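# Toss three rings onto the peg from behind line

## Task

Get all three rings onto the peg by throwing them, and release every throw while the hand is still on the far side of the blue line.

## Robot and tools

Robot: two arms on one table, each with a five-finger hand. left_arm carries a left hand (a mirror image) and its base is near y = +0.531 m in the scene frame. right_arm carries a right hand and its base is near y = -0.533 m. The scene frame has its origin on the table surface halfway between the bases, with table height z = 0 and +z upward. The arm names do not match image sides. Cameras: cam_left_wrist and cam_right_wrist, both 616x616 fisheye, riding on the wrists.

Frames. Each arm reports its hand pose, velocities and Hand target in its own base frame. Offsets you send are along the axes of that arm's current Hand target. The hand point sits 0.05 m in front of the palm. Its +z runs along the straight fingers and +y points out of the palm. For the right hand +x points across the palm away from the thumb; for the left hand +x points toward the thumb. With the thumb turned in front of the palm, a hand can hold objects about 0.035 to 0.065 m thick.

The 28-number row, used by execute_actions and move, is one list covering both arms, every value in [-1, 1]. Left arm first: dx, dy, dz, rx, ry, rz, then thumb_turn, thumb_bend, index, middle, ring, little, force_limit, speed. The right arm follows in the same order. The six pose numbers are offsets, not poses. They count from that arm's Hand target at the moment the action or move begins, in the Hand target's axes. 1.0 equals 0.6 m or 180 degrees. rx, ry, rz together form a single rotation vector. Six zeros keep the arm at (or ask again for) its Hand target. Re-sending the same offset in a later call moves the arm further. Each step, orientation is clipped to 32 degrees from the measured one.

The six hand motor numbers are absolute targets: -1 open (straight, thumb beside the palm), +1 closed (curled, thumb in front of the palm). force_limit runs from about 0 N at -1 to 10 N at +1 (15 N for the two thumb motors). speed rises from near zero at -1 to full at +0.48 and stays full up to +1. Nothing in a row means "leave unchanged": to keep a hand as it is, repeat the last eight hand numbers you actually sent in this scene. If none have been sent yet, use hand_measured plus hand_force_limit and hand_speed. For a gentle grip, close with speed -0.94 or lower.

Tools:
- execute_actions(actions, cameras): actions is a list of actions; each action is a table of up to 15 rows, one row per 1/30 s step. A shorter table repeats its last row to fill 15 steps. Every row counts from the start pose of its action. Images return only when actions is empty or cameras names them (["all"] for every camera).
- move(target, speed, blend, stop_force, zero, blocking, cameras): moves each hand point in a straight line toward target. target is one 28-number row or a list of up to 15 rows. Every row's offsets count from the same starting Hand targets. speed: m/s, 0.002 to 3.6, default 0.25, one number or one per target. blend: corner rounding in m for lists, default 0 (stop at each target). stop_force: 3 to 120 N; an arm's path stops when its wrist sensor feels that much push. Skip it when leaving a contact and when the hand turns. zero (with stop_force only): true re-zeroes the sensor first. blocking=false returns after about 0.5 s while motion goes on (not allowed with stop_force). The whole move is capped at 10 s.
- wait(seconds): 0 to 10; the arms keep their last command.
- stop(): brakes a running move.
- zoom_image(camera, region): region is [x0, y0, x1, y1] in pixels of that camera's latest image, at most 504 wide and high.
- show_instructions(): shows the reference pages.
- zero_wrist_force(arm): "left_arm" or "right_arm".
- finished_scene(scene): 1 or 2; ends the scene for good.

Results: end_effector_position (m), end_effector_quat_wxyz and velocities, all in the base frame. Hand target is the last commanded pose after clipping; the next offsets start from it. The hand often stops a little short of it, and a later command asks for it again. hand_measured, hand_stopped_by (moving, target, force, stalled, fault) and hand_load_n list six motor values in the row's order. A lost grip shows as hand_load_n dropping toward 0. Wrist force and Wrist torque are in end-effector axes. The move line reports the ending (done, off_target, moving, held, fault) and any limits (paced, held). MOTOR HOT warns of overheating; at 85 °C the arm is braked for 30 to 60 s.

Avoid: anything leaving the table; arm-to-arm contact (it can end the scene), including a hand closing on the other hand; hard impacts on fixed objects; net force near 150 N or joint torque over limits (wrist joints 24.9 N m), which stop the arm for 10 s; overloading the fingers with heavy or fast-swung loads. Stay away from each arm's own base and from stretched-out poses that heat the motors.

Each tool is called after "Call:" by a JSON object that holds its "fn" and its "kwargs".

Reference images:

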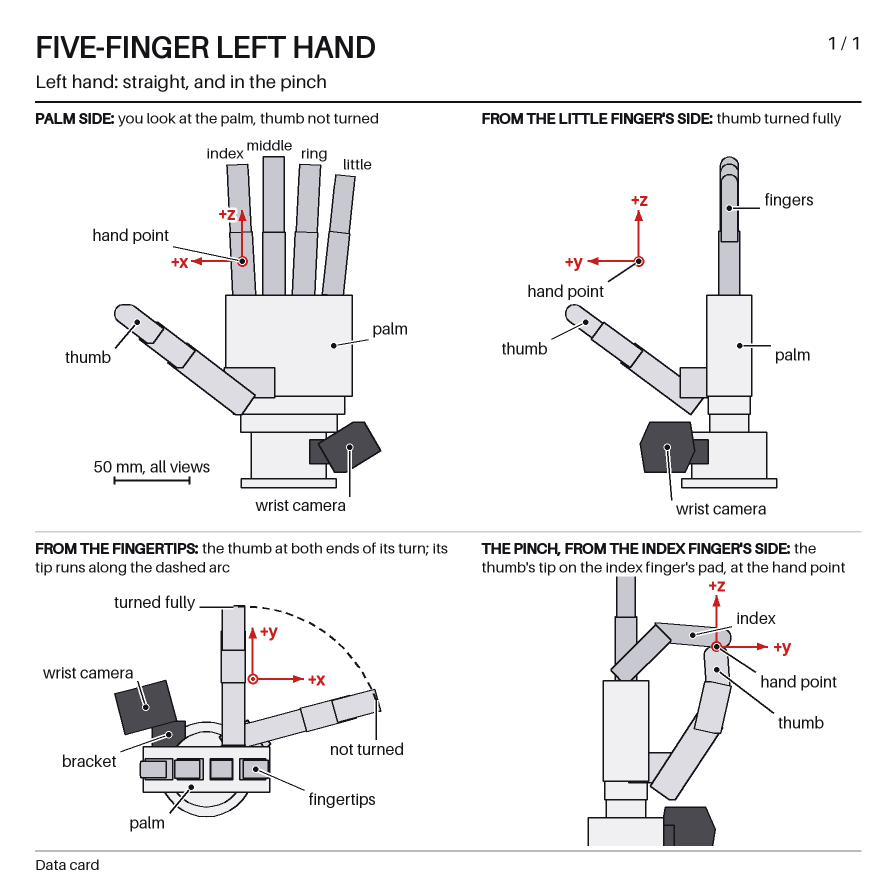

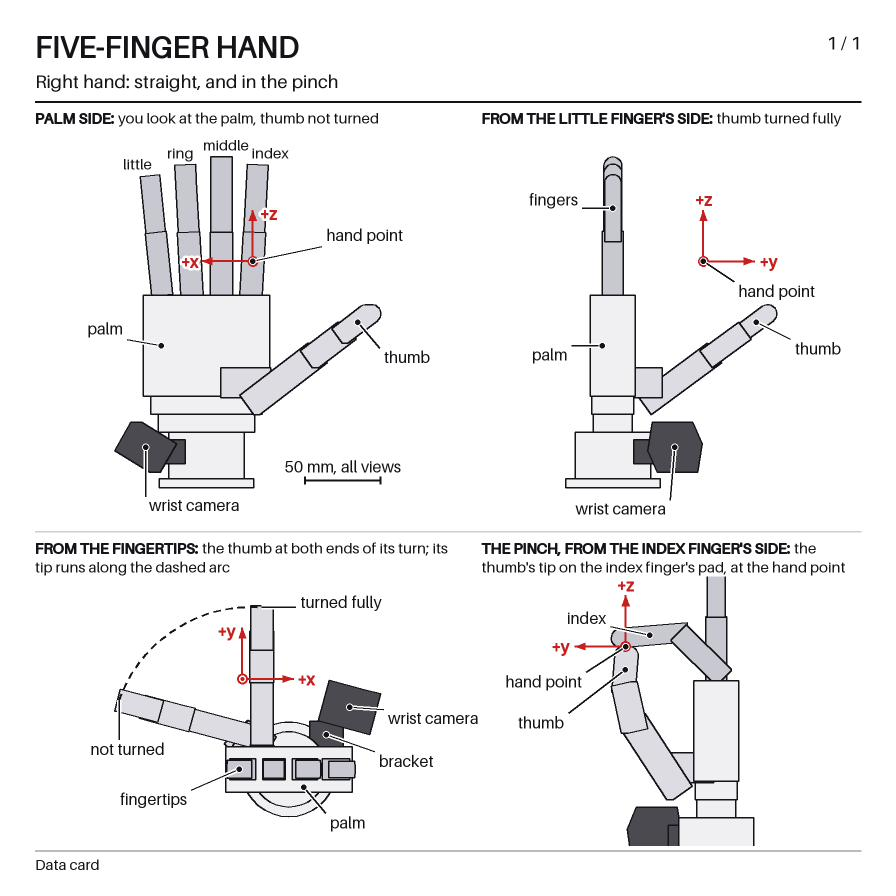

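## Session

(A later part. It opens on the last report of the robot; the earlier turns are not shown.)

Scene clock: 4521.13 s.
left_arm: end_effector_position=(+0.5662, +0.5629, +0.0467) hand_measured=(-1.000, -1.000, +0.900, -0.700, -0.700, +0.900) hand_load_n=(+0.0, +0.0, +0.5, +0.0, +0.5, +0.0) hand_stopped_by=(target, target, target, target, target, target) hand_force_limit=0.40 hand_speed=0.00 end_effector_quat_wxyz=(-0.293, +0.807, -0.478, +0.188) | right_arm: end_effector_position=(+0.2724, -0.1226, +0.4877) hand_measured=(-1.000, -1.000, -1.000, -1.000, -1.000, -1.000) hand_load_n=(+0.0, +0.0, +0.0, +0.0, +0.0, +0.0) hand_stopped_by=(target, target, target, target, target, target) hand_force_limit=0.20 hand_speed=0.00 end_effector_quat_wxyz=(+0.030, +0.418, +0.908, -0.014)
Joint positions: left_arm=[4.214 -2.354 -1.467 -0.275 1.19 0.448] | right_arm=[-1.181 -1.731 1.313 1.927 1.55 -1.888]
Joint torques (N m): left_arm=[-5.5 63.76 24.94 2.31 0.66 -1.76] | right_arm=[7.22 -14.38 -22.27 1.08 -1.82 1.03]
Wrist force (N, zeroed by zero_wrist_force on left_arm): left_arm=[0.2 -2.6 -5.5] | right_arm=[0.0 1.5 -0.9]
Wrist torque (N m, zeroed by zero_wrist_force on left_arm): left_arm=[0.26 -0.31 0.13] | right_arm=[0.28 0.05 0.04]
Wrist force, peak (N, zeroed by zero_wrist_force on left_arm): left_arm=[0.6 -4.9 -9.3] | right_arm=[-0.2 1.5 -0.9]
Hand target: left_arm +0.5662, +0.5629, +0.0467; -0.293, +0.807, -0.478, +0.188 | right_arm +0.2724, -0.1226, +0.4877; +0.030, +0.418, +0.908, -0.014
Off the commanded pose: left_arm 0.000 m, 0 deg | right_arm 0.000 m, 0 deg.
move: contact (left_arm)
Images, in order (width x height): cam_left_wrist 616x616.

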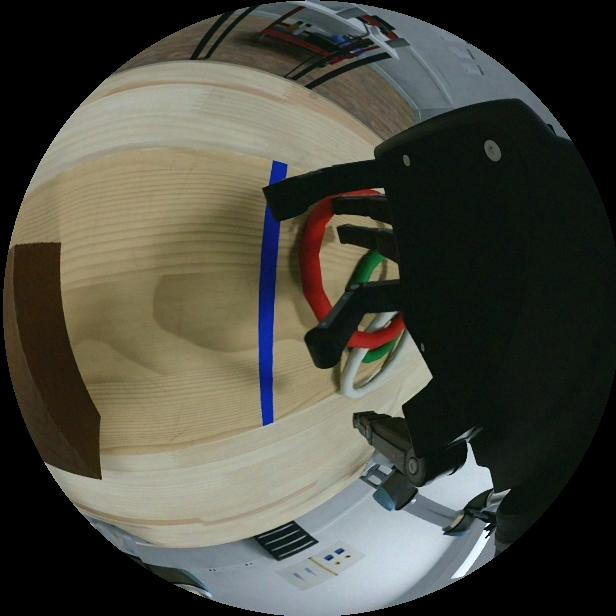

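Call:
{"fn": "move", "kwargs": {"target": [[0.0001,-0.0021,-0.0026,0,0,0,-1,-1,0.9,-0.7,-0.7,0.9,0.4,0,0,0,0,0,0,0,-1,-1,-1,-1,-1,-1,0.2,0],[0.0001,0.1830,-0.1580,0,0,0,-1,-1,0.9,-0.7,-0.7,0.9,0.4,0,0,0,0,0,0,0,-1,-1,-1,-1,-1,-1,0.2,0]], "speed": 0.06, "stop_force": 10, "cameras": ["cam_left_wrist"]}}

Scene clock: 4584.80 s.
left_arm: end_effector_position=(+0.4452, +0.4978, +0.0470) hand_measured=(-1.000, -1.000, +0.900, -0.700, -0.700, +0.900) hand_load_n=(+0.0, +0.0, +0.0, +0.0, +0.0, -7.0) hand_stopped_by=(target, target, target, target, target, target) hand_force_limit=0.40 hand_speed=0.00 end_effector_quat_wxyz=(-0.293, +0.806, -0.478, +0.188) | right_arm: end_effector_position=(+0.2724, -0.1226, +0.4877) hand_measured=(-1.000, -1.000, -1.000, -1.000, -1.000, -1.000) hand_load_n=(+0.0, -0.5, +0.0, +0.0, +0.0, +0.0) hand_stopped_by=(target, target, target, target, target, target) hand_force_limit=0.20 hand_speed=0.00 end_effector_quat_wxyz=(+0.030, +0.418, +0.908, -0.014)
Joint positions: left_arm=[4.346 -2.127 -1.894 -0.125 1.116 0.569] | right_arm=[-1.181 -1.731 1.313 1.927 1.55 -1.888]
Joint torques (N m): left_arm=[6.44 48.34 1.32 2.74 -1.18 2.13] | right_arm=[7.09 -14.05 -22.12 1.15 -1.7 0.99]
Wrist force (N, zeroed by zero_wrist_force on left_arm): left_arm=[-0.6 -11.8 -7.1] | right_arm=[0.0 1.1 -0.8]
Wrist torque (N m, zeroed by zero_wrist_force on left_arm): left_arm=[-0.35 -0.51 0.72] | right_arm=[0.22 0.04 0.04]
Wrist force, peak (N, zeroed by zero_wrist_force on left_arm): left_arm=[3.9 -22.3 -7.9] | right_arm=[-0.1 1.6 -1.0]
Hand target: left_arm +0.4452, +0.4979, +0.0470; -0.293, +0.806, -0.478, +0.188 (not the last commanded pose) | right_arm +0.2724, -0.1226, +0.4877; +0.030, +0.418, +0.908, -0.014
Off the commanded pose: left_arm 0.008 m, 0 deg | right_arm 0.000 m, 0 deg.
move: contact (left_arm); path passed 1 of 2 targets
Images, in order (width x height): cam_left_wrist 616x616.

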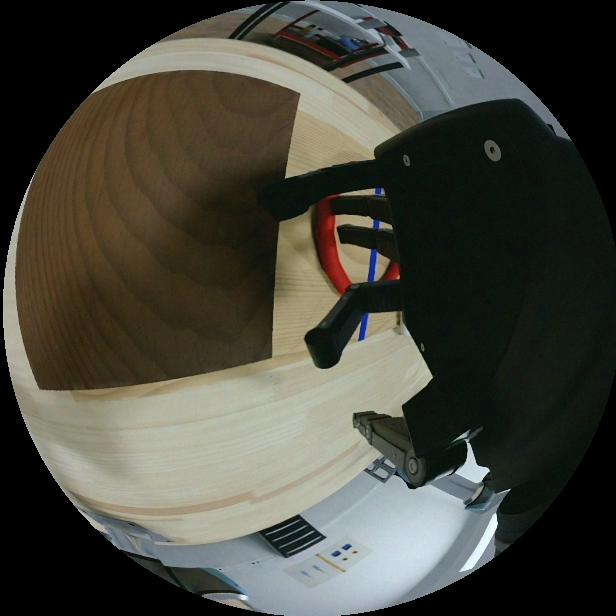

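Call:
{"fn": "move", "kwargs": {"target": [[0,-0.0128,0.0107,0,0,0,-1,-1,0.9,-0.7,-0.7,0.9,0.4,0,0,0,0,0,0,0,-1,-1,-1,-1,-1,-1,0.2,0],[0.0054,-0.1521,-0.1553,0,0,0,-1,-1,0.9,-0.7,-0.7,0.9,0.4,0,0,0,0,0,0,0,-1,-1,-1,-1,-1,-1,0.2,0]], "speed": 0.12, "cameras": ["cam_left_wrist"]}}

Call:
{"fn": "zoom_image", "kwargs": {"camera": "cam_right_wrist", "region": [180, 250, 320, 370]}}

Scene clock: 4599.87 s.
left_arm: end_effector_position=(+0.4527, +0.5016, +0.1773) hand_measured=(-1.000, -1.000, +0.900, -0.700, -0.700, +0.900) hand_load_n=(+0.0, +0.0, +0.0, +0.0, +0.0, +0.0) hand_stopped_by=(target, target, target, target, target, target) hand_force_limit=0.40 hand_speed=0.00 end_effector_quat_wxyz=(-0.293, +0.806, -0.478, +0.188) | right_arm: end_effector_position=(+0.2724, -0.1226, +0.4877) hand_measured=(-1.000, -1.000, -1.000, -1.000, -1.000, -1.000) hand_load_n=(-0.5, -0.5, +0.0, +0.0, +0.0, +0.0) hand_stopped_by=(target, target, target, target, target, target) hand_force_limit=0.20 hand_speed=0.00 end_effector_quat_wxyz=(+0.030, +0.418, +0.908, -0.014)
Joint positions: left_arm=[4.336 -1.932 -1.771 -0.438 1.121 0.56] | right_arm=[-1.181 -1.731 1.313 1.927 1.55 -1.888]
Joint torques (N m): left_arm=[4.37 31.28 13.63 3.51 -1.58 2.03] | right_arm=[7.02 -14.34 -22.06 1.18 -1.86 0.97]
Wrist force (N, zeroed by zero_wrist_force on left_arm): left_arm=[0.0 0.7 -2.1] | right_arm=[0.0 1.3 -0.9]
Wrist torque (N m, zeroed by zero_wrist_force on left_arm): left_arm=[0.23 -0.15 -0.14] | right_arm=[0.25 0.05 0.04]
Wrist force, peak (N, zeroed by zero_wrist_force on left_arm): left_arm=[-0.9 -11.9 -7.1] | right_arm=[0.1 1.5 -1.0]
Hand target: left_arm +0.4527, +0.5015, +0.1772; -0.293, +0.806, -0.478, +0.188 | right_arm +0.2724, -0.1226, +0.4877; +0.030, +0.418, +0.908, -0.014
Off the commanded pose: left_arm 0.000 m, 0 deg | right_arm 0.000 m, 0 deg.
move: done
Images, in order (width x height): cam_left_wrist 616x616.

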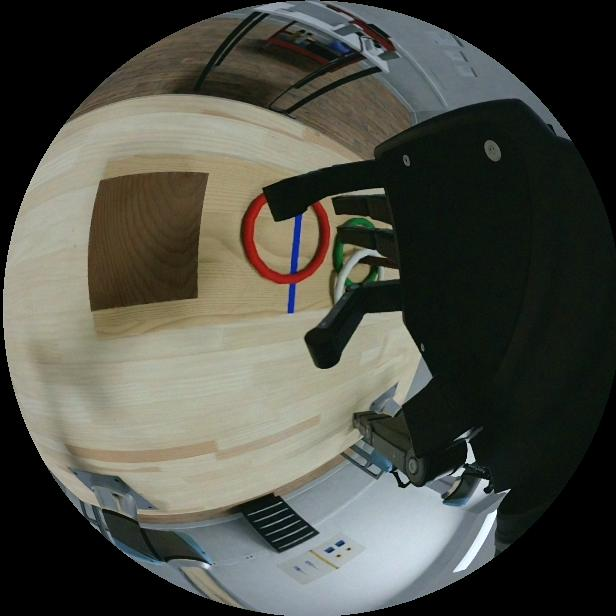

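This scene's latest camera images include none from cam_right_wrist. They are from: cam_left_wrist. cam_right_wrist's image comes with the result of a call that names it in "cameras".

Call:
{"fn": "move", "kwargs": {"target": [0.164,-0.1236,0.0537,0,-0.2144,-0.2553,-1,-1,0.9,-0.7,-0.7,0.9,0.4,0,0,0,0,0,0,0,-1,-1,-1,-1,-1,-1,0.2,0], "speed": 0.3}}

Call:
{"fn": "move", "kwargs": {"target": [0,0,0,0.1667,0,0,-1,-1,0,-0.05,0,0,0.4,-0.2,0,0,0,0,0,0,-1,-1,-1,-1,-1,-1,0.2,0], "speed": 0.3, "cameras": ["all"]}}

Call:
{"fn": "zoom_image", "kwargs": {"camera": "cam_right_wrist", "region": [180, 250, 320, 370]}}

Scene clock: 4634.97 s.
left_arm: end_effector_position=(+0.5670, +0.4519, +0.2034) hand_measured=(-1.000, -1.000, +0.900, -0.700, -0.700, +0.900) hand_load_n=(+0.0, +0.0, +0.0, +0.0, +0.0, +0.0) hand_stopped_by=(target, target, target, target, target, target) hand_force_limit=0.40 hand_speed=0.00 end_effector_quat_wxyz=(-0.336, +0.942, -0.011, +0.016) | right_arm: end_effector_position=(+0.2724, -0.1226, +0.4877) hand_measured=(-1.000, -1.000, -1.000, -1.000, -1.000, -1.000) hand_load_n=(+0.0, +0.0, +0.0, +0.0, +0.0, +0.0) hand_stopped_by=(target, target, target, target, target, target) hand_force_limit=0.20 hand_speed=0.00 end_effector_quat_wxyz=(+0.030, +0.418, +0.908, -0.014)
Joint positions: left_arm=[3.93 -1.994 -1.589 -0.58 2.004 -0.636] | right_arm=[-1.181 -1.731 1.313 1.927 1.55 -1.888]
Joint torques (N m): left_arm=[-2.4 55.96 17.3 2.79 1.89 -1.96] | right_arm=[6.91 -13.96 -22.26 1.15 -1.74 0.99]
Wrist force (N, zeroed by zero_wrist_force on left_arm): left_arm=[0.3 0.6 -1.7] | right_arm=[-0.1 1.2 -0.7]
Wrist torque (N m, zeroed by zero_wrist_force on left_arm): left_arm=[0.21 -0.19 -0.11] | right_arm=[0.24 0.06 0.02]
Wrist force, peak (N, zeroed by zero_wrist_force on left_arm): left_arm=[0.9 0.7 -2.2] | right_arm=[0.1 1.6 -1.0]
Hand target: left_arm +0.5670, +0.4518, +0.2034; -0.336, +0.942, -0.011, +0.016 | right_arm +0.2724, -0.1226, +0.4877; +0.030, +0.418, +0.908, -0.014
Off the commanded pose: left_arm 0.000 m, 0 deg | right_arm 0.000 m, 0 deg.
move: done

Scene clock: 4636.37 s.
left_arm: end_effector_position=(+0.5670, +0.4518, +0.2033) hand_measured=(-1.000, -1.000, +0.000, -0.050, +0.000, +0.000) hand_load_n=(+0.0, +0.0, +0.0, +0.0, +0.0, +0.0) hand_stopped_by=(target, target, target, target, target, target) hand_force_limit=0.40 hand_speed=-0.20 end_effector_quat_wxyz=(-0.568, +0.823, -0.006, +0.018) | right_arm: end_effector_position=(+0.2724, -0.1226, +0.4877) hand_measured=(-1.000, -1.000, -1.000, -1.000, -1.000, -1.000) hand_load_n=(+0.0, +0.0, +0.0, +0.0, +0.0, +0.0) hand_stopped_by=(target, target, target, target, target, target) hand_force_limit=0.20 hand_speed=0.00 end_effector_quat_wxyz=(+0.030, +0.418, +0.908, -0.014)
Joint positions: left_arm=[3.802 -2.12 -1.757 0.204 2.368 -0.422] | right_arm=[-1.181 -1.731 1.313 1.927 1.55 -1.888]
Joint torques (N m): left_arm=[3.65 51.13 24.79 4.87 1.85 -0.4] | right_arm=[6.86 -14.12 -22.12 1.22 -1.82 0.94]
Wrist force (N, zeroed by zero_wrist_force on left_arm): left_arm=[-0.1 0.6 -1.7] | right_arm=[-0.5 1.2 -0.9]
Wrist torque (N m, zeroed by zero_wrist_force on left_arm): left_arm=[0.21 -0.06 0.06] | right_arm=[0.23 0.11 0.01]
Wrist force, peak (N, zeroed by zero_wrist_force on left_arm): left_arm=[-0.2 1.3 -2.0] | right_arm=[-0.4 1.5 -0.8]
Hand target: left_arm +0.5670, +0.4518, +0.2034; -0.568, +0.823, -0.006, +0.018 | right_arm +0.2724, -0.1226, +0.4877; +0.030, +0.418, +0.908, -0.014
Off the commanded pose: left_arm 0.000 m, 0 deg | right_arm 0.000 m, 0 deg.
move: done

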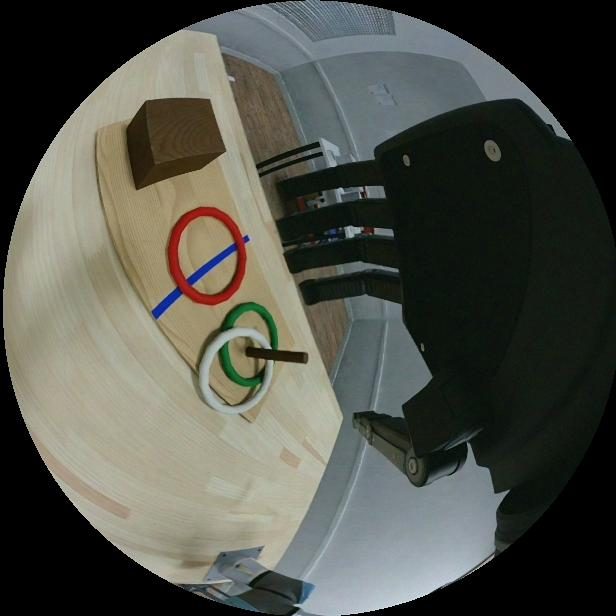

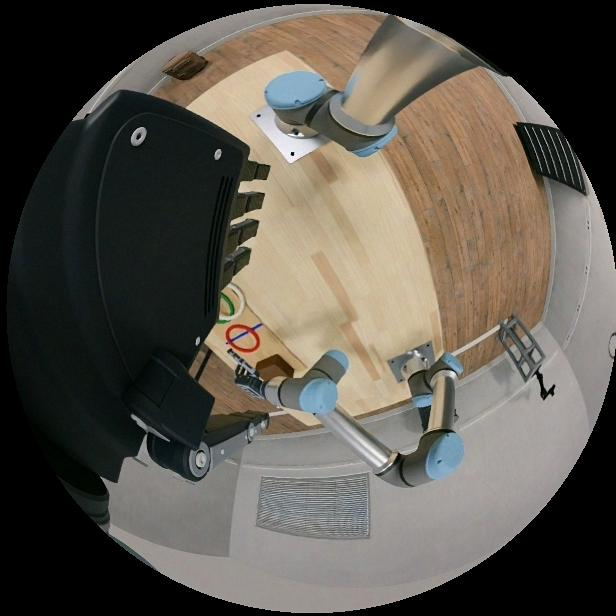

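Scaled by 3.600 from the camera's 616x616 image, which has a finer 880x880 frame.

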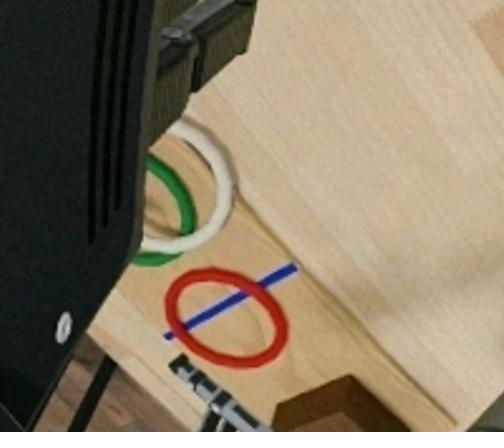

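Call:
{"fn": "move", "kwargs": {"target": [-0.0179,0.1350,0.1645,0,0,0,-1,-1,0,-0.05,0,0,0.4,-0.2,0,0,0,0,0,0,-1,-1,-1,-1,-1,-1,0.2,0], "speed": 0.2, "cameras": ["cam_left_wrist"]}}

Scene clock: 4651.13 s.
left_arm: end_effector_position=(+0.5606, +0.5157, +0.0927) hand_measured=(-1.000, -1.000, +0.000, -0.050, +0.000, +0.000) hand_load_n=(-0.5, +0.0, +0.0, +0.0, +0.0, +0.0) hand_stopped_by=(target, target, target, target, target, target) hand_force_limit=0.40 hand_speed=-0.20 end_effector_quat_wxyz=(-0.568, +0.823, -0.006, +0.018) | right_arm: end_effector_position=(+0.2724, -0.1226, +0.4877) hand_measured=(-1.000, -1.000, -1.000, -1.000, -1.000, -1.000) hand_load_n=(+0.0, +0.0, +0.5, +0.0, +0.0, -0.5) hand_stopped_by=(target, target, target, target, target, target) hand_force_limit=0.20 hand_speed=0.00 end_effector_quat_wxyz=(+0.030, +0.418, +0.908, -0.014)
Joint positions: left_arm=[3.894 -2.364 -1.697 0.43 2.288 -0.36] | right_arm=[-1.181 -1.731 1.313 1.927 1.55 -1.888]
Joint torques (N m): left_arm=[-1.95 45.28 7.1 1.75 1.22 -2.49] | right_arm=[7.35 -13.86 -21.86 1.1 -1.83 0.93]
Wrist force (N, zeroed by zero_wrist_force on left_arm): left_arm=[-0.1 0.8 -1.7] | right_arm=[-0.2 1.0 -0.6]
Wrist torque (N m, zeroed by zero_wrist_force on left_arm): left_arm=[0.22 -0.06 -0.05] | right_arm=[0.20 0.07 0.02]
Wrist force, peak (N, zeroed by zero_wrist_force on left_arm): left_arm=[0.1 -1.0 -2.9] | right_arm=[-0.3 1.5 -1.0]
Hand target: left_arm +0.5606, +0.5157, +0.0925; -0.568, +0.823, -0.006, +0.018 | right_arm +0.2724, -0.1226, +0.4877; +0.030, +0.418, +0.908, -0.014
Off the commanded pose: left_arm 0.000 m, 0 deg | right_arm 0.000 m, 0 deg.
move: done
Images, in order (width x height): cam_left_wrist 616x616.

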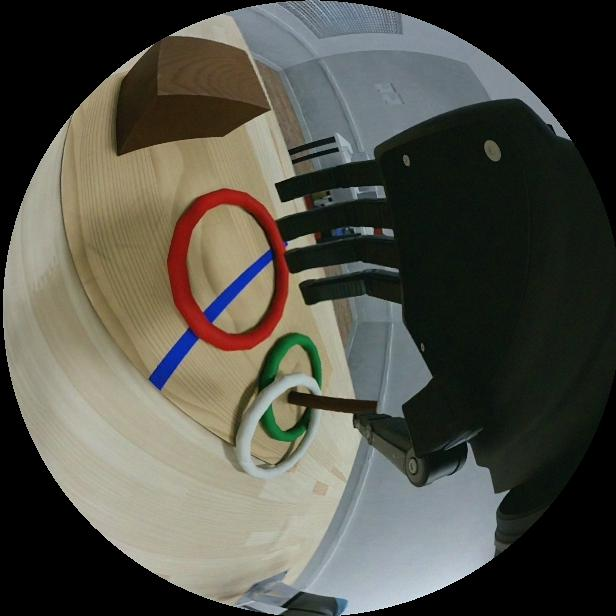

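Call:
{"fn": "move", "kwargs": {"target": [-0.0025,0.0998,0.0133,0,0,0,-1,-1,0,-0.05,0,0,0.4,-0.2,0,0,0,0,0,0,-1,-1,-1,-1,-1,-1,0.2,0], "speed": 0.06, "stop_force": 5}}

Call:
{"fn": "move", "kwargs": {"target": [0,0.0399,-0.1097,0,0,0,-1,-1,0,-0.05,0,0,0.4,-0.2,0,0,0,0,0,0,-1,-1,-1,-1,-1,-1,0.2,0], "speed": 0.07, "stop_force": 10, "cameras": ["cam_left_wrist"]}}

Scene clock: 4669.63 s.
left_arm: end_effector_position=(+0.5600, +0.5020, +0.0337) hand_measured=(-1.000, -1.000, +0.000, -0.050, +0.000, +0.000) hand_load_n=(+0.0, +0.0, +0.0, +0.0, +0.0, +0.0) hand_stopped_by=(target, target, target, target, target, target) hand_force_limit=0.40 hand_speed=-0.20 end_effector_quat_wxyz=(-0.568, +0.823, -0.006, +0.018) | right_arm: end_effector_position=(+0.2724, -0.1226, +0.4877) hand_measured=(-1.000, -1.000, -1.000, -1.000, -1.000, -1.000) hand_load_n=(+0.0, +0.0, +0.0, +0.0, +0.0, +0.0) hand_stopped_by=(target, target, target, target, target, target) hand_force_limit=0.20 hand_speed=0.00 end_effector_quat_wxyz=(+0.030, +0.418, +0.908, -0.014)
Joint positions: left_arm=[3.877 -2.469 -1.708 0.539 2.303 -0.371] | right_arm=[-1.181 -1.731 1.313 1.927 1.55 -1.888]
Joint torques (N m): left_arm=[4.11 64.33 20.83 0.23 -0.91 2.31] | right_arm=[7 -13.57 -22.01 1.19 -1.82 0.95]
Wrist force (N, zeroed by zero_wrist_force on left_arm): left_arm=[0.0 0.8 -1.7] | right_arm=[-0.1 1.3 -0.6]
Wrist torque (N m, zeroed by zero_wrist_force on left_arm): left_arm=[0.22 -0.08 0.06] | right_arm=[0.23 0.05 0.03]
Wrist force, peak (N, zeroed by zero_wrist_force on left_arm): left_arm=[-0.2 1.5 -1.6] | right_arm=[-0.5 1.5 -1.0]
Hand target: left_arm +0.5600, +0.5020, +0.0337; -0.568, +0.823, -0.006, +0.018 | right_arm +0.2724, -0.1226, +0.4877; +0.030, +0.418, +0.908, -0.014
Off the commanded pose: left_arm 0.000 m, 0 deg | right_arm 0.000 m, 0 deg.
move: done

Scene clock: 4671.67 s.
left_arm: end_effector_position=(+0.5579, +0.4320, +0.0346) hand_measured=(-1.000, -1.000, +0.000, -0.050, +0.000, +0.000) hand_load_n=(+0.0, +0.0, +0.0, +0.0, +0.0, +0.0) hand_stopped_by=(target, target, target, target, target, target) hand_force_limit=0.40 hand_speed=-0.20 end_effector_quat_wxyz=(-0.568, +0.823, -0.006, +0.018) | right_arm: end_effector_position=(+0.2724, -0.1226, +0.4877) hand_measured=(-1.000, -1.000, -1.000, -1.000, -1.000, -1.000) hand_load_n=(+0.0, +0.0, +0.0, +0.0, +0.0, -0.5) hand_stopped_by=(target, target, target, target, target, target) hand_force_limit=0.20 hand_speed=0.00 end_effector_quat_wxyz=(+0.030, +0.418, +0.908, -0.014)
Joint positions: left_arm=[3.784 -2.419 -1.828 0.564 2.384 -0.436] | right_arm=[-1.181 -1.731 1.313 1.927 1.55 -1.888]
Joint torques (N m): left_arm=[5.64 37.13 18.95 0.46 0.35 2.54] | right_arm=[7.03 -14.03 -22.41 1.09 -1.83 1.04]
Wrist force (N, zeroed by zero_wrist_force on left_arm): left_arm=[-0.3 0.8 -1.5] | right_arm=[-0.3 1.4 -0.9]
Wrist torque (N m, zeroed by zero_wrist_force on left_arm): left_arm=[0.22 -0.03 -0.04] | right_arm=[0.27 0.09 0.02]
Wrist force, peak (N, zeroed by zero_wrist_force on left_arm): left_arm=[-0.2 1.0 -2.3] | right_arm=[0.2 1.4 -1.0]
Hand target: left_arm +0.5578, +0.4320, +0.0346; -0.568, +0.823, -0.006, +0.018 | right_arm +0.2724, -0.1226, +0.4877; +0.030, +0.418, +0.908, -0.014
Off the commanded pose: left_arm 0.000 m, 0 deg | right_arm 0.000 m, 0 deg.
move: done
Images, in order (width x height): cam_left_wrist 616x616.

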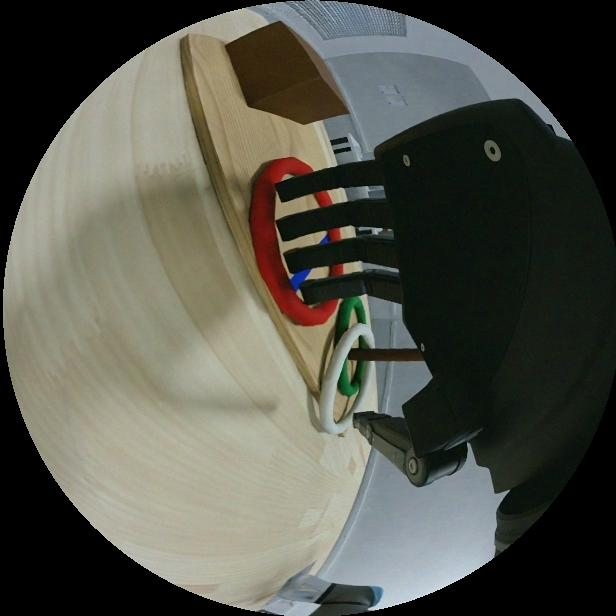

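Call:
{"fn": "move", "kwargs": {"target": [0,0.0188,-0.0517,0,0,0,-1,-1,0,-0.05,0,0,0.4,-0.2,0,0,0,0,0,0,-1,-1,-1,-1,-1,-1,0.2,0], "speed": 0.06, "stop_force": 10, "cameras": ["cam_left_wrist"]}}

Scene clock: 4679.77 s.
left_arm: end_effector_position=(+0.5568, +0.3990, +0.0350) hand_measured=(-1.000, -1.000, +0.000, -0.050, +0.000, +0.000) hand_load_n=(+0.0, +0.0, +0.0, +0.0, +0.0, +0.0) hand_stopped_by=(target, target, target, target, target, target) hand_force_limit=0.40 hand_speed=-0.20 end_effector_quat_wxyz=(-0.568, +0.823, -0.006, +0.018) | right_arm: end_effector_position=(+0.2724, -0.1226, +0.4877) hand_measured=(-1.000, -1.000, -1.000, -1.000, -1.000, -1.000) hand_load_n=(+0.0, +0.0, +0.0, +0.0, +0.0, +0.0) hand_stopped_by=(target, target, target, target, target, target) hand_force_limit=0.20 hand_speed=0.00 end_effector_quat_wxyz=(+0.030, +0.418, +0.908, -0.014)
Joint positions: left_arm=[3.735 -2.397 -1.877 0.563 2.426 -0.474] | right_arm=[-1.181 -1.731 1.313 1.927 1.55 -1.888]
Joint torques (N m): left_arm=[5.75 36.15 19 3.22 -0.2 2.6] | right_arm=[6.87 -14.02 -22.3 1.12 -1.74 1.03]
Wrist force (N, zeroed by zero_wrist_force on left_arm): left_arm=[-0.1 0.7 -1.7] | right_arm=[-0.2 1.3 -0.9]
Wrist torque (N m, zeroed by zero_wrist_force on left_arm): left_arm=[0.23 -0.07 -0.03] | right_arm=[0.26 0.07 0.02]
Wrist force, peak (N, zeroed by zero_wrist_force on left_arm): left_arm=[0.0 1.0 -2.1] | right_arm=[-0.3 1.6 -0.9]
Hand target: left_arm +0.5568, +0.3990, +0.0350; -0.568, +0.823, -0.006, +0.018 | right_arm +0.2724, -0.1226, +0.4877; +0.030, +0.418, +0.908, -0.014
Off the commanded pose: left_arm 0.000 m, 0 deg | right_arm 0.000 m, 0 deg.
move: done
Images, in order (width x height): cam_left_wrist 616x616.

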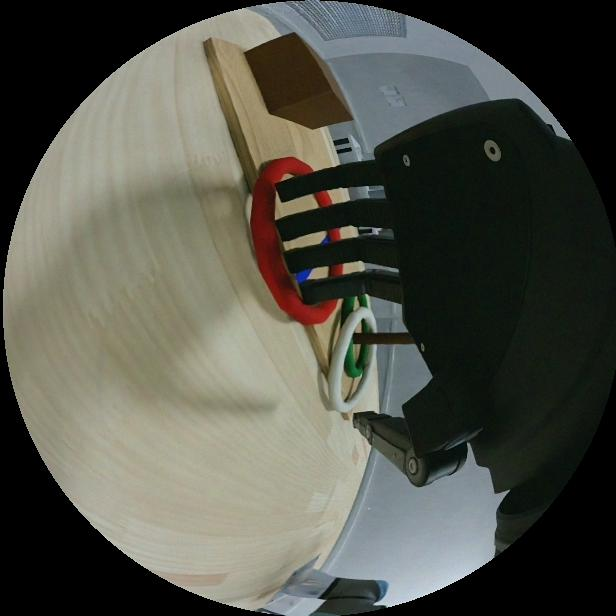

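Call:
{"fn": "move", "kwargs": {"target": [[0,-0.0034,0.0094,0,0,0,-1,-1,0,-0.05,0,0,0.4,-0.2,0,0,0,0,0,0,-1,-1,-1,-1,-1,-1,0.2,0],[0.0042,-0.1601,-0.0476,0,0,0,-1,-1,0,-0.05,0,0,0.4,-0.2,0,0,0,0,0,0,-1,-1,-1,-1,-1,-1,0.2,0]], "speed": 0.12}}

Call:
{"fn": "move", "kwargs": {"target": [0,0,0,0,0,0,1,-0.3,-0.3,-0.35,-1,-1,0.2,-0.4,0,0,0,0,0,0,-1,-1,-1,-1,-1,-1,0.2,0], "cameras": ["cam_left_wrist"]}}

Scene clock: 4699.10 s.
left_arm: end_effector_position=(+0.5574, +0.4063, +0.1351) hand_measured=(-1.000, -1.000, +0.000, -0.050, +0.000, +0.000) hand_load_n=(+0.0, +0.0, +0.0, +0.0, +0.0, +0.0) hand_stopped_by=(target, target, target, target, target, target) hand_force_limit=0.40 hand_speed=-0.20 end_effector_quat_wxyz=(-0.568, +0.823, -0.006, +0.018) | right_arm: end_effector_position=(+0.2724, -0.1226, +0.4877) hand_measured=(-1.000, -1.000, -1.000, -1.000, -1.000, -1.000) hand_load_n=(+0.0, +0.0, +0.0, +0.0, +0.0, +0.0) hand_stopped_by=(target, target, target, target, target, target) hand_force_limit=0.20 hand_speed=0.00 end_effector_quat_wxyz=(+0.030, +0.418, +0.908, -0.014)
Joint positions: left_arm=[3.746 -2.191 -1.876 0.363 2.417 -0.465] | right_arm=[-1.181 -1.731 1.313 1.927 1.55 -1.888]
Joint torques (N m): left_arm=[3.22 40.58 6.84 3.84 -0.17 -2.34] | right_arm=[7.23 -13.93 -22.56 1.13 -1.86 1.01]
Wrist force (N, zeroed by zero_wrist_force on left_arm): left_arm=[0.0 0.8 -1.8] | right_arm=[-0.2 0.9 -0.8]
Wrist torque (N m, zeroed by zero_wrist_force on left_arm): left_arm=[0.24 -0.10 -0.07] | right_arm=[0.20 0.07 0.01]
Wrist force, peak (N, zeroed by zero_wrist_force on left_arm): left_arm=[-0.3 2.2 -1.5] | right_arm=[-0.1 1.7 -1.0]
Hand target: left_arm +0.5574, +0.4063, +0.1350; -0.568, +0.823, -0.006, +0.018 | right_arm +0.2724, -0.1226, +0.4877; +0.030, +0.418, +0.908, -0.014
Off the commanded pose: left_arm 0.000 m, 0 deg | right_arm 0.000 m, 0 deg.
move: done

Scene clock: 4701.10 s.
left_arm: end_effector_position=(+0.5574, +0.4063, +0.1350) hand_measured=(+1.000, -0.300, -0.300, -0.350, -1.000, -1.000) hand_load_n=(+0.0, +0.0, +0.0, +0.0, +0.0, +0.0) hand_stopped_by=(target, target, target, target, target, target) hand_force_limit=0.20 hand_speed=-0.40 end_effector_quat_wxyz=(-0.568, +0.823, -0.006, +0.018) | right_arm: end_effector_position=(+0.2724, -0.1226, +0.4877) hand_measured=(-1.000, -1.000, -1.000, -1.000, -1.000, -1.000) hand_load_n=(+0.0, +0.0, +0.0, +0.0, +0.0, +0.0) hand_stopped_by=(target, target, target, target, target, target) hand_force_limit=0.20 hand_speed=0.00 end_effector_quat_wxyz=(+0.030, +0.418, +0.908, -0.014)
Joint positions: left_arm=[3.746 -2.191 -1.877 0.363 2.417 -0.465] | right_arm=[-1.181 -1.731 1.313 1.927 1.55 -1.888]
Joint torques (N m): left_arm=[-3.37 51.47 8.19 0.66 1.8 -2.18] | right_arm=[7.26 -13.8 -22.36 1.16 -1.85 1.01]
Wrist force (N, zeroed by zero_wrist_force on left_arm): left_arm=[-0.1 0.9 -1.7] | right_arm=[-0.1 1.3 -0.9]
Wrist torque (N m, zeroed by zero_wrist_force on left_arm): left_arm=[0.25 -0.07 -0.09] | right_arm=[0.25 0.06 0.03]
Wrist force, peak (N, zeroed by zero_wrist_force on left_arm): left_arm=[-0.1 0.9 -1.9] | right_arm=[0.0 1.4 -1.2]
Hand target: left_arm +0.5574, +0.4063, +0.1350; -0.568, +0.823, -0.006, +0.018 | right_arm +0.2724, -0.1226, +0.4877; +0.030, +0.418, +0.908, -0.014
Off the commanded pose: left_arm 0.000 m, 0 deg | right_arm 0.000 m, 0 deg.
move: done
Images, in order (width x height): cam_left_wrist 616x616.

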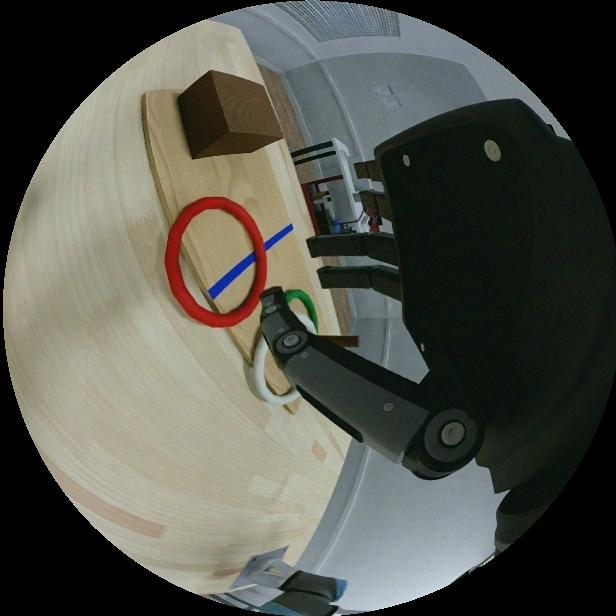

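Call:
{"fn": "zoom_image", "kwargs": {"camera": "cam_left_wrist", "region": [130, 170, 330, 370]}}

Scaled by 2.520 from the camera's 616x616 image, which has a finer 880x880 frame.

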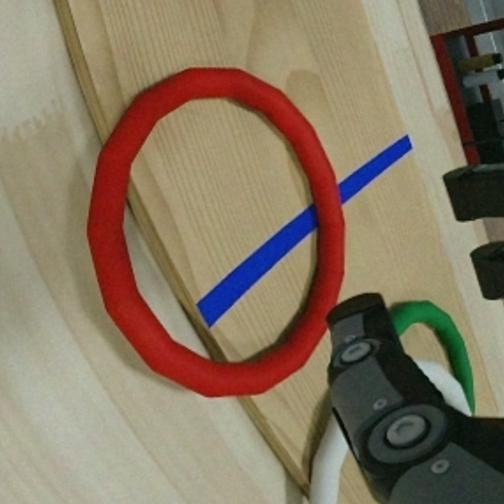

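Call:
{"fn": "move", "kwargs": {"target": [-0.0467,0.1218,0.0520,0,0,0,1,-0.3,-0.3,-0.35,-1,-1,0.2,-0.4,0,0,0,0,0,0,-1,-1,-1,-1,-1,-1,0.2,0], "speed": 0.1, "cameras": ["cam_left_wrist"]}}

Call:
{"fn": "zoom_image", "kwargs": {"camera": "cam_left_wrist", "region": [200, 150, 360, 350]}}

Scene clock: 4723.40 s.
left_arm: end_effector_position=(+0.5311, +0.4104, +0.0549) hand_measured=(+1.000, -0.300, -0.300, -0.350, -1.000, -1.000) hand_load_n=(+0.0, +0.0, +0.0, +0.0, +0.0, +0.0) hand_stopped_by=(target, target, target, target, target, target) hand_force_limit=0.20 hand_speed=-0.40 end_effector_quat_wxyz=(-0.568, +0.823, -0.006, +0.018) | right_arm: end_effector_position=(+0.2724, -0.1226, +0.4877) hand_measured=(-1.000, -1.000, -1.000, -1.000, -1.000, -1.000) hand_load_n=(+0.0, +0.0, +0.0, +0.0, +0.0, +0.0) hand_stopped_by=(target, target, target, target, target, target) hand_force_limit=0.20 hand_speed=0.00 end_effector_quat_wxyz=(+0.030, +0.418, +0.908, -0.014)
Joint positions: left_arm=[3.781 -2.336 -1.938 0.59 2.386 -0.437] | right_arm=[-1.181 -1.731 1.313 1.927 1.55 -1.888]
Joint torques (N m): left_arm=[-6.88 53.17 19.15 1.34 1.82 -1.72] | right_arm=[7.45 -14.11 -22.28 1.09 -1.85 0.99]
Wrist force (N, zeroed by zero_wrist_force on left_arm): left_arm=[-0.3 0.8 -1.5] | right_arm=[-0.1 1.3 -0.7]
Wrist torque (N m, zeroed by zero_wrist_force on left_arm): left_arm=[0.22 -0.04 -0.15] | right_arm=[0.24 0.06 0.03]
Wrist force, peak (N, zeroed by zero_wrist_force on left_arm): left_arm=[-0.4 1.8 -1.5] | right_arm=[-0.2 1.6 -1.1]
Hand target: left_arm +0.5312, +0.4104, +0.0550; -0.568, +0.823, -0.006, +0.018 | right_arm +0.2724, -0.1226, +0.4877; +0.030, +0.418, +0.908, -0.014
Off the commanded pose: left_arm 0.000 m, 0 deg | right_arm 0.000 m, 0 deg.
move: done
Images, in order (width x height): cam_left_wrist 616x616.

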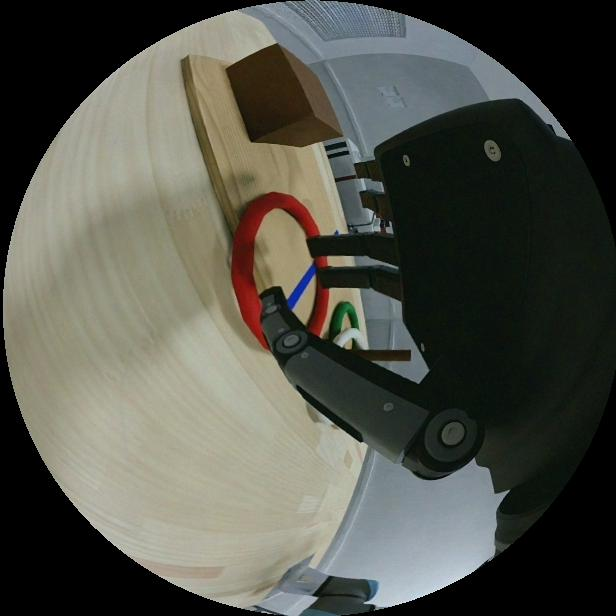

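Scaled by 2.520 from the camera's 616x616 image, which has a finer 880x880 frame.

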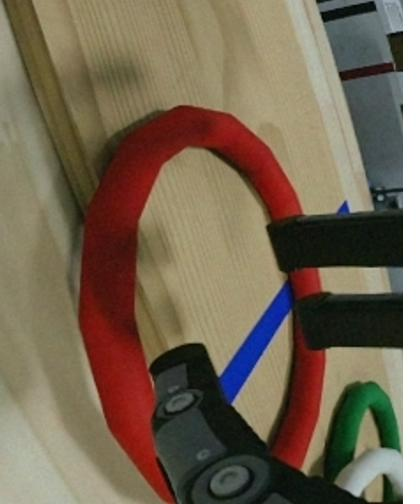

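Call:
{"fn": "move", "kwargs": {"target": [[0.0075,0.0079,-0.0212,0,0,0,1,-0.3,-0.3,-0.35,-1,-1,0.2,-0.4,0,0,0,0,0,0,-1,-1,-1,-1,-1,-1,0.2,0],[0.007,0.0267,-0.0143,0,0,0,1,-0.3,-0.3,-0.35,-1,-1,0.2,-0.4,0,0,0,0,0,0,-1,-1,-1,-1,-1,-1,0.2,0]], "speed": 0.05, "cameras": ["cam_left_wrist"]}}

Call:
{"fn": "zoom_image", "kwargs": {"camera": "cam_left_wrist", "region": [200, 150, 360, 350]}}

Scene clock: 4738.10 s.
left_arm: end_effector_position=(+0.5353, +0.3966, +0.0431) hand_measured=(+1.000, -0.300, -0.300, -0.350, -1.000, -1.000) hand_load_n=(+0.0, +0.0, +0.0, +0.0, +0.0, +0.0) hand_stopped_by=(target, target, target, target, target, target) hand_force_limit=0.20 hand_speed=-0.40 end_effector_quat_wxyz=(-0.568, +0.823, -0.006, +0.018) end_effector_velocity=(+0.000, +0.000, +0.001) end_effector_angular_velocity=(-0.001, +0.003, +0.001) | right_arm: end_effector_position=(+0.2724, -0.1226, +0.4877) hand_measured=(-1.000, -1.000, -1.000, -1.000, -1.000, -1.000) hand_load_n=(+0.0, +0.0, +0.0, +0.0, +0.0, +0.0) hand_stopped_by=(target, target, target, target, target, target) hand_force_limit=0.20 hand_speed=0.00 end_effector_quat_wxyz=(+0.030, +0.418, +0.908, -0.014)
Joint positions: left_arm=[3.755 -2.359 -1.941 0.602 2.409 -0.458] | right_arm=[-1.181 -1.731 1.313 1.927 1.55 -1.888]
Joint velocities: left_arm=[0 0.004 0 -0.006 0.001 0.001] | right_arm=[within noise]
Joint torques (N m): left_arm=[2.16 58.35 9.59 0.08 -0.06 2.56] | right_arm=[7.41 -13.79 -22.61 1.18 -1.82 1.01]
Wrist force (N, zeroed by zero_wrist_force on left_arm): left_arm=[-0.1 0.7 -1.6] | right_arm=[-0.1 1.3 -0.9]
Wrist torque (N m, zeroed by zero_wrist_force on left_arm): left_arm=[0.22 -0.07 0.03] | right_arm=[0.26 0.07 0.03]
Wrist force, peak (N, zeroed by zero_wrist_force on left_arm): left_arm=[0.0 1.0 -1.9] | right_arm=[-0.2 1.6 -0.9]
Hand target: left_arm +0.5353, +0.3966, +0.0432; -0.568, +0.823, -0.006, +0.018 | right_arm +0.2724, -0.1226, +0.4877; +0.030, +0.418, +0.908, -0.014
Off the commanded pose: left_arm 0.000 m, 0 deg | right_arm 0.000 m, 0 deg.
move: done
Images, in order (width x height): cam_left_wrist 616x616.

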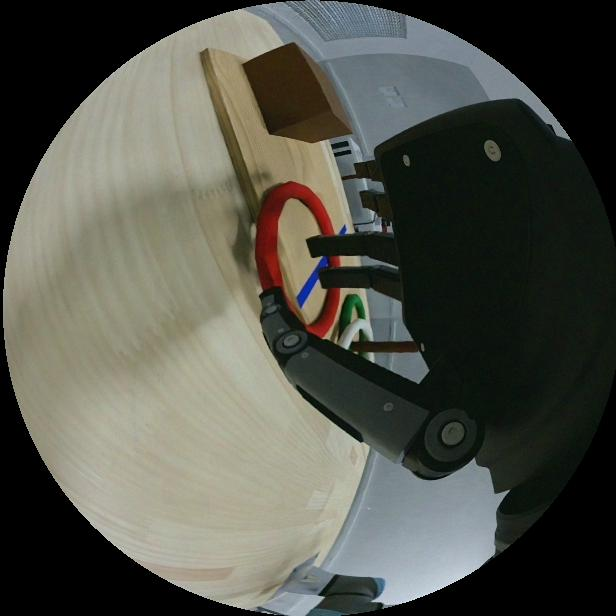

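Scaled by 2.520 from the camera's 616x616 image, which has a finer 880x880 frame.

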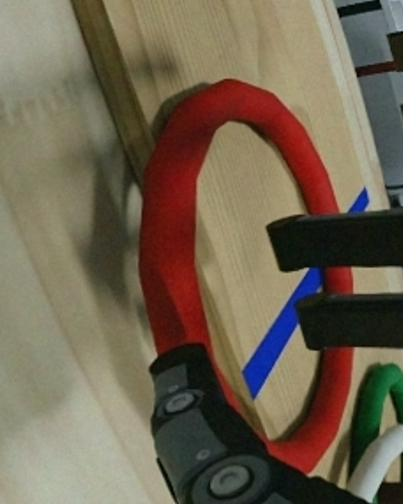

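Call:
{"fn": "move", "kwargs": {"target": [-0.006,0.0264,-0.0028,0,0,0,1,-0.3,-0.3,-0.35,-1,-1,0.2,-0.4,0,0,0,0,0,0,-1,-1,-1,-1,-1,-1,0.2,0], "speed": 0.03, "stop_force": 4, "cameras": ["cam_left_wrist"]}}

Call:
{"fn": "zoom_image", "kwargs": {"camera": "cam_left_wrist", "region": [200, 150, 360, 350]}}

Scene clock: 4757.07 s.
left_arm: end_effector_position=(+0.5318, +0.3895, +0.0289) hand_measured=(+1.000, -0.300, -0.300, -0.350, -1.000, -1.000) hand_load_n=(+0.0, +0.0, +0.5, +0.0, +0.0, +0.0) hand_stopped_by=(target, target, target, target, target, target) hand_force_limit=0.20 hand_speed=-0.40 end_effector_quat_wxyz=(-0.568, +0.823, -0.006, +0.018) | right_arm: end_effector_position=(+0.2724, -0.1226, +0.4877) hand_measured=(-1.000, -1.000, -1.000, -1.000, -1.000, -1.000) hand_load_n=(+0.0, +0.0, +0.0, +0.0, +0.0, +0.0) hand_stopped_by=(target, target, target, target, target, target) hand_force_limit=0.20 hand_speed=0.00 end_effector_quat_wxyz=(+0.030, +0.418, +0.908, -0.014)
Joint positions: left_arm=[3.747 -2.386 -1.954 0.636 2.415 -0.464] | right_arm=[-1.181 -1.731 1.313 1.927 1.55 -1.888]
Joint torques (N m): left_arm=[3.5 58.3 17.77 0.2 -0.63 2.2] | right_arm=[6.84 -13.96 -22.01 1.06 -1.83 0.93]
Wrist force (N, zeroed by zero_wrist_force on left_arm): left_arm=[-0.1 0.8 -1.6] | right_arm=[-0.2 1.2 -1.0]
Wrist torque (N m, zeroed by zero_wrist_force on left_arm): left_arm=[0.21 -0.07 0.03] | right_arm=[0.25 0.08 0.02]
Wrist force, peak (N, zeroed by zero_wrist_force on left_arm): left_arm=[-0.3 0.8 -2.0] | right_arm=[-0.1 1.6 -0.9]
Hand target: left_arm +0.5318, +0.3895, +0.0289; -0.568, +0.823, -0.006, +0.018 | right_arm +0.2724, -0.1226, +0.4877; +0.030, +0.418, +0.908, -0.014
Off the commanded pose: left_arm 0.000 m, 0 deg | right_arm 0.000 m, 0 deg.
move: done
Images, in order (width x height): cam_left_wrist 616x616.

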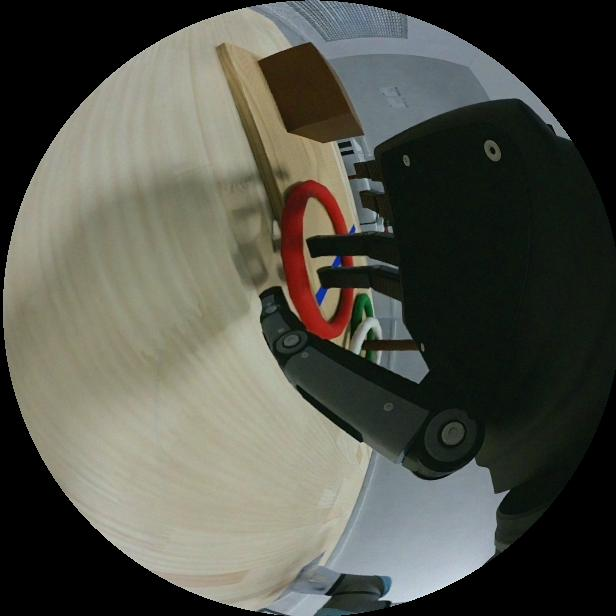

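Scaled by 2.520 from the camera's 616x616 image, which has a finer 880x880 frame.

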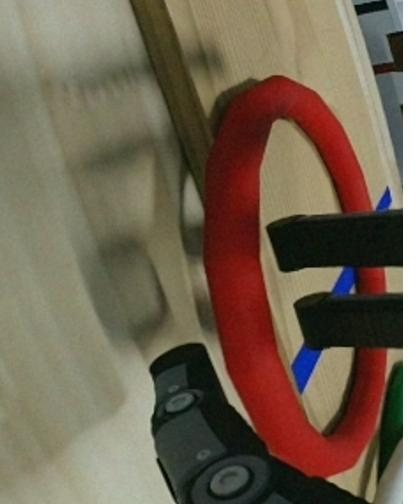

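Call:
{"fn": "move", "kwargs": {"target": [0,0,0,0,0,0,1,-0.36,0.05,0,-1,-1,-0.5,-0.85,0,0,0,0,0,0,-1,-1,-1,-1,-1,-1,0.2,0]}}

Call:
{"fn": "move", "kwargs": {"target": [0,0,0,0,0,0,1,-0.36,0.3,0.25,-1,-1,0.2,-0.92,0,0,0,0,0,0,-1,-1,-1,-1,-1,-1,0.2,0], "cameras": ["cam_left_wrist"]}}

Call:
{"fn": "zoom_image", "kwargs": {"camera": "cam_left_wrist", "region": [200, 150, 360, 350]}}

Scene clock: 4765.63 s.
left_arm: end_effector_position=(+0.5318, +0.3895, +0.0289) hand_measured=(+1.000, -0.360, +0.050, +0.000, -1.000, -1.000) hand_load_n=(+0.0, +0.0, +0.0, +0.0, +0.0, +0.0) hand_stopped_by=(target, target, target, target, target, target) hand_force_limit=-0.50 hand_speed=-0.85 end_effector_quat_wxyz=(-0.568, +0.823, -0.006, +0.018) | right_arm: end_effector_position=(+0.2724, -0.1226, +0.4877) hand_measured=(-1.000, -1.000, -1.000, -1.000, -1.000, -1.000) hand_load_n=(+0.0, +0.0, +0.0, +0.0, +0.0, +0.0) hand_stopped_by=(target, target, target, target, target, target) hand_force_limit=0.20 hand_speed=0.00 end_effector_quat_wxyz=(+0.030, +0.418, +0.908, -0.014)
Joint positions: left_arm=[3.747 -2.386 -1.954 0.636 2.415 -0.464] | right_arm=[-1.181 -1.731 1.313 1.927 1.55 -1.888]
Joint torques (N m): left_arm=[3.82 57.55 17.29 0.78 -0.48 2.2] | right_arm=[6.76 -14.01 -22.24 1.07 -1.74 1.03]
Wrist force (N, zeroed by zero_wrist_force on left_arm): left_arm=[-0.2 0.7 -1.7] | right_arm=[-0.1 1.3 -0.9]
Wrist torque (N m, zeroed by zero_wrist_force on left_arm): left_arm=[0.23 -0.05 0.03] | right_arm=[0.25 0.05 0.03]
Wrist force, peak (N, zeroed by zero_wrist_force on left_arm): left_arm=[0.0 0.9 -1.9] | right_arm=[-0.1 1.5 -1.0]
Hand target: left_arm +0.5318, +0.3895, +0.0289; -0.568, +0.823, -0.006, +0.018 | right_arm +0.2724, -0.1226, +0.4877; +0.030, +0.418, +0.908, -0.014
Off the commanded pose: left_arm 0.000 m, 0 deg | right_arm 0.000 m, 0 deg.
move: done

Scene clock: 4766.70 s.
left_arm: end_effector_position=(+0.5318, +0.3895, +0.0289) hand_measured=(+1.000, -0.362, +0.228, +0.146, -1.000, -1.000) hand_load_n=(+0.0, +9.0, +6.0, +6.5, +0.0, +0.0) hand_stopped_by=(target, target, force, force, target, target) hand_force_limit=0.20 hand_speed=-0.92 end_effector_quat_wxyz=(-0.568, +0.823, -0.006, +0.018) | right_arm: end_effector_position=(+0.2724, -0.1226, +0.4877) hand_measured=(-1.000, -1.000, -1.000, -1.000, -1.000, -1.000) hand_load_n=(+0.0, +0.0, +0.0, +0.0, +0.0, +0.0) hand_stopped_by=(target, target, target, target, target, target) hand_force_limit=0.20 hand_speed=0.00 end_effector_quat_wxyz=(+0.030, +0.418, +0.908, -0.014)
Joint positions: left_arm=[3.747 -2.386 -1.954 0.636 2.415 -0.464] | right_arm=[-1.181 -1.731 1.313 1.927 1.55 -1.888]
Joint torques (N m): left_arm=[3.32 57.46 17.14 0.73 -0.26 2.15] | right_arm=[7.29 -13.67 -21.92 1.11 -1.85 0.96]
Wrist force (N, zeroed by zero_wrist_force on left_arm): left_arm=[0.0 1.1 -1.6] | right_arm=[-0.2 1.4 -0.8]
Wrist torque (N m, zeroed by zero_wrist_force on left_arm): left_arm=[0.21 -0.07 0.02] | right_arm=[0.26 0.06 0.03]
Wrist force, peak (N, zeroed by zero_wrist_force on left_arm): left_arm=[-0.2 1.3 -1.7] | right_arm=[0.0 1.5 -1.1]
Hand target: left_arm +0.5318, +0.3895, +0.0289; -0.568, +0.823, -0.006, +0.018 | right_arm +0.2724, -0.1226, +0.4877; +0.030, +0.418, +0.908, -0.014
Off the commanded pose: left_arm 0.000 m, 0 deg | right_arm 0.000 m, 0 deg.
move: done
Images, in order (width x height): cam_left_wrist 616x616.

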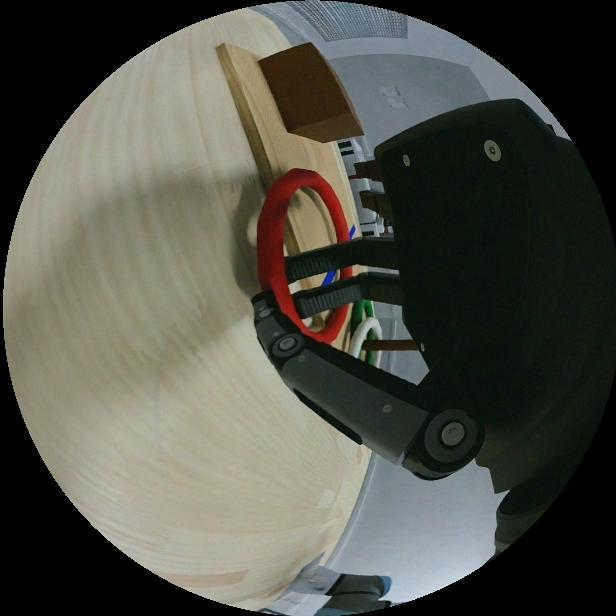

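Scaled by 2.520 from the camera's 616x616 image, which has a finer 880x880 frame.

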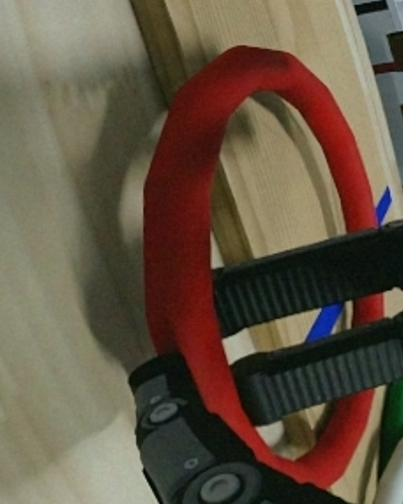

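Call:
{"fn": "move", "kwargs": {"target": [0.0002,-0.0078,-0.0029,0,0,0,1,-0.36,0.3,0.25,-1,-1,0.2,-0.92,0,0,0,0,0,0,-1,-1,-1,-1,-1,-1,0.2,0], "speed": 0.02, "cameras": ["cam_left_wrist"]}}

Call:
{"fn": "zoom_image", "kwargs": {"camera": "cam_left_wrist", "region": [200, 150, 400, 350]}}

Scene clock: 4772.50 s.
left_arm: end_effector_position=(+0.5318, +0.3895, +0.0340) hand_measured=(+1.000, -0.362, +0.228, +0.146, -1.000, -1.000) hand_load_n=(+1.0, +7.5, +5.0, +6.5, +0.0, +0.0) hand_stopped_by=(target, target, force, force, target, target) hand_force_limit=0.20 hand_speed=-0.92 end_effector_quat_wxyz=(-0.568, +0.823, -0.006, +0.018) | right_arm: end_effector_position=(+0.2724, -0.1226, +0.4877) hand_measured=(-1.000, -1.000, -1.000, -1.000, -1.000, -1.000) hand_load_n=(+0.0, +0.0, +0.0, +0.0, -0.5, +0.0) hand_stopped_by=(target, target, target, target, target, target) hand_force_limit=0.20 hand_speed=0.00 end_effector_quat_wxyz=(+0.030, +0.418, +0.908, -0.014)
Joint positions: left_arm=[3.747 -2.374 -1.956 0.626 2.415 -0.464] | right_arm=[-1.181 -1.731 1.313 1.927 1.55 -1.888]
Joint torques (N m): left_arm=[4.51 42.67 3.69 1.8 -0.26 2.04] | right_arm=[7.24 -13.44 -22.16 1.1 -1.85 1.07]
Wrist force (N, zeroed by zero_wrist_force on left_arm): left_arm=[0.1 1.4 -1.5] | right_arm=[-0.2 1.3 -0.7]
Wrist torque (N m, zeroed by zero_wrist_force on left_arm): left_arm=[0.24 -0.09 0.02] | right_arm=[0.25 0.06 0.03]
Wrist force, peak (N, zeroed by zero_wrist_force on left_arm): left_arm=[-0.1 1.4 -1.8] | right_arm=[-0.1 1.5 -1.0]
Hand target: left_arm +0.5318, +0.3895, +0.0339; -0.568, +0.823, -0.006, +0.018 | right_arm +0.2724, -0.1226, +0.4877; +0.030, +0.418, +0.908, -0.014
Off the commanded pose: left_arm 0.000 m, 0 deg | right_arm 0.000 m, 0 deg.
move: done
Images, in order (width x height): cam_left_wrist 616x616.

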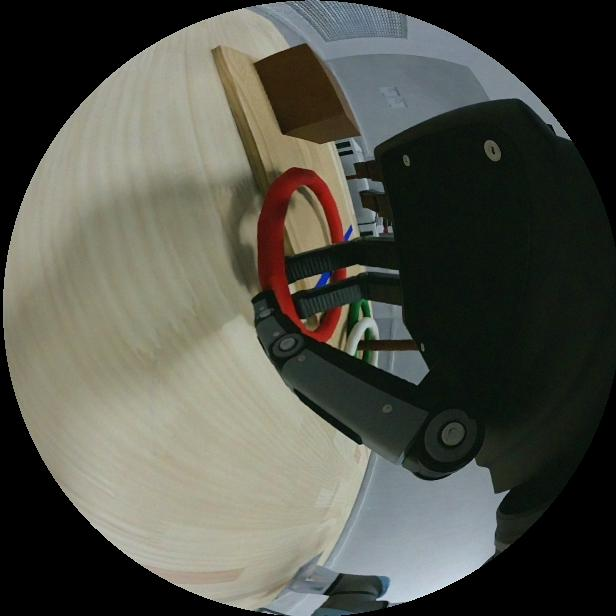

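Scaled by 2.520 from the camera's 616x616 image, which has a finer 880x880 frame.

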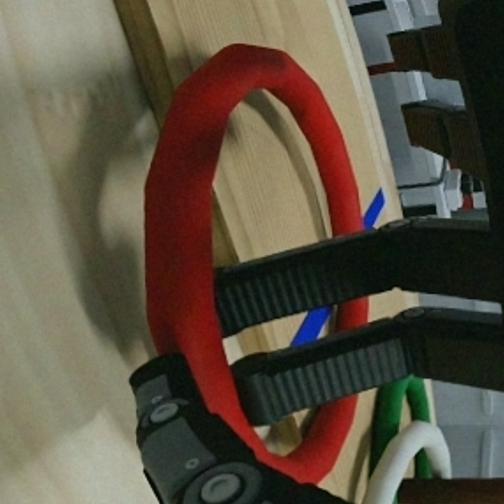

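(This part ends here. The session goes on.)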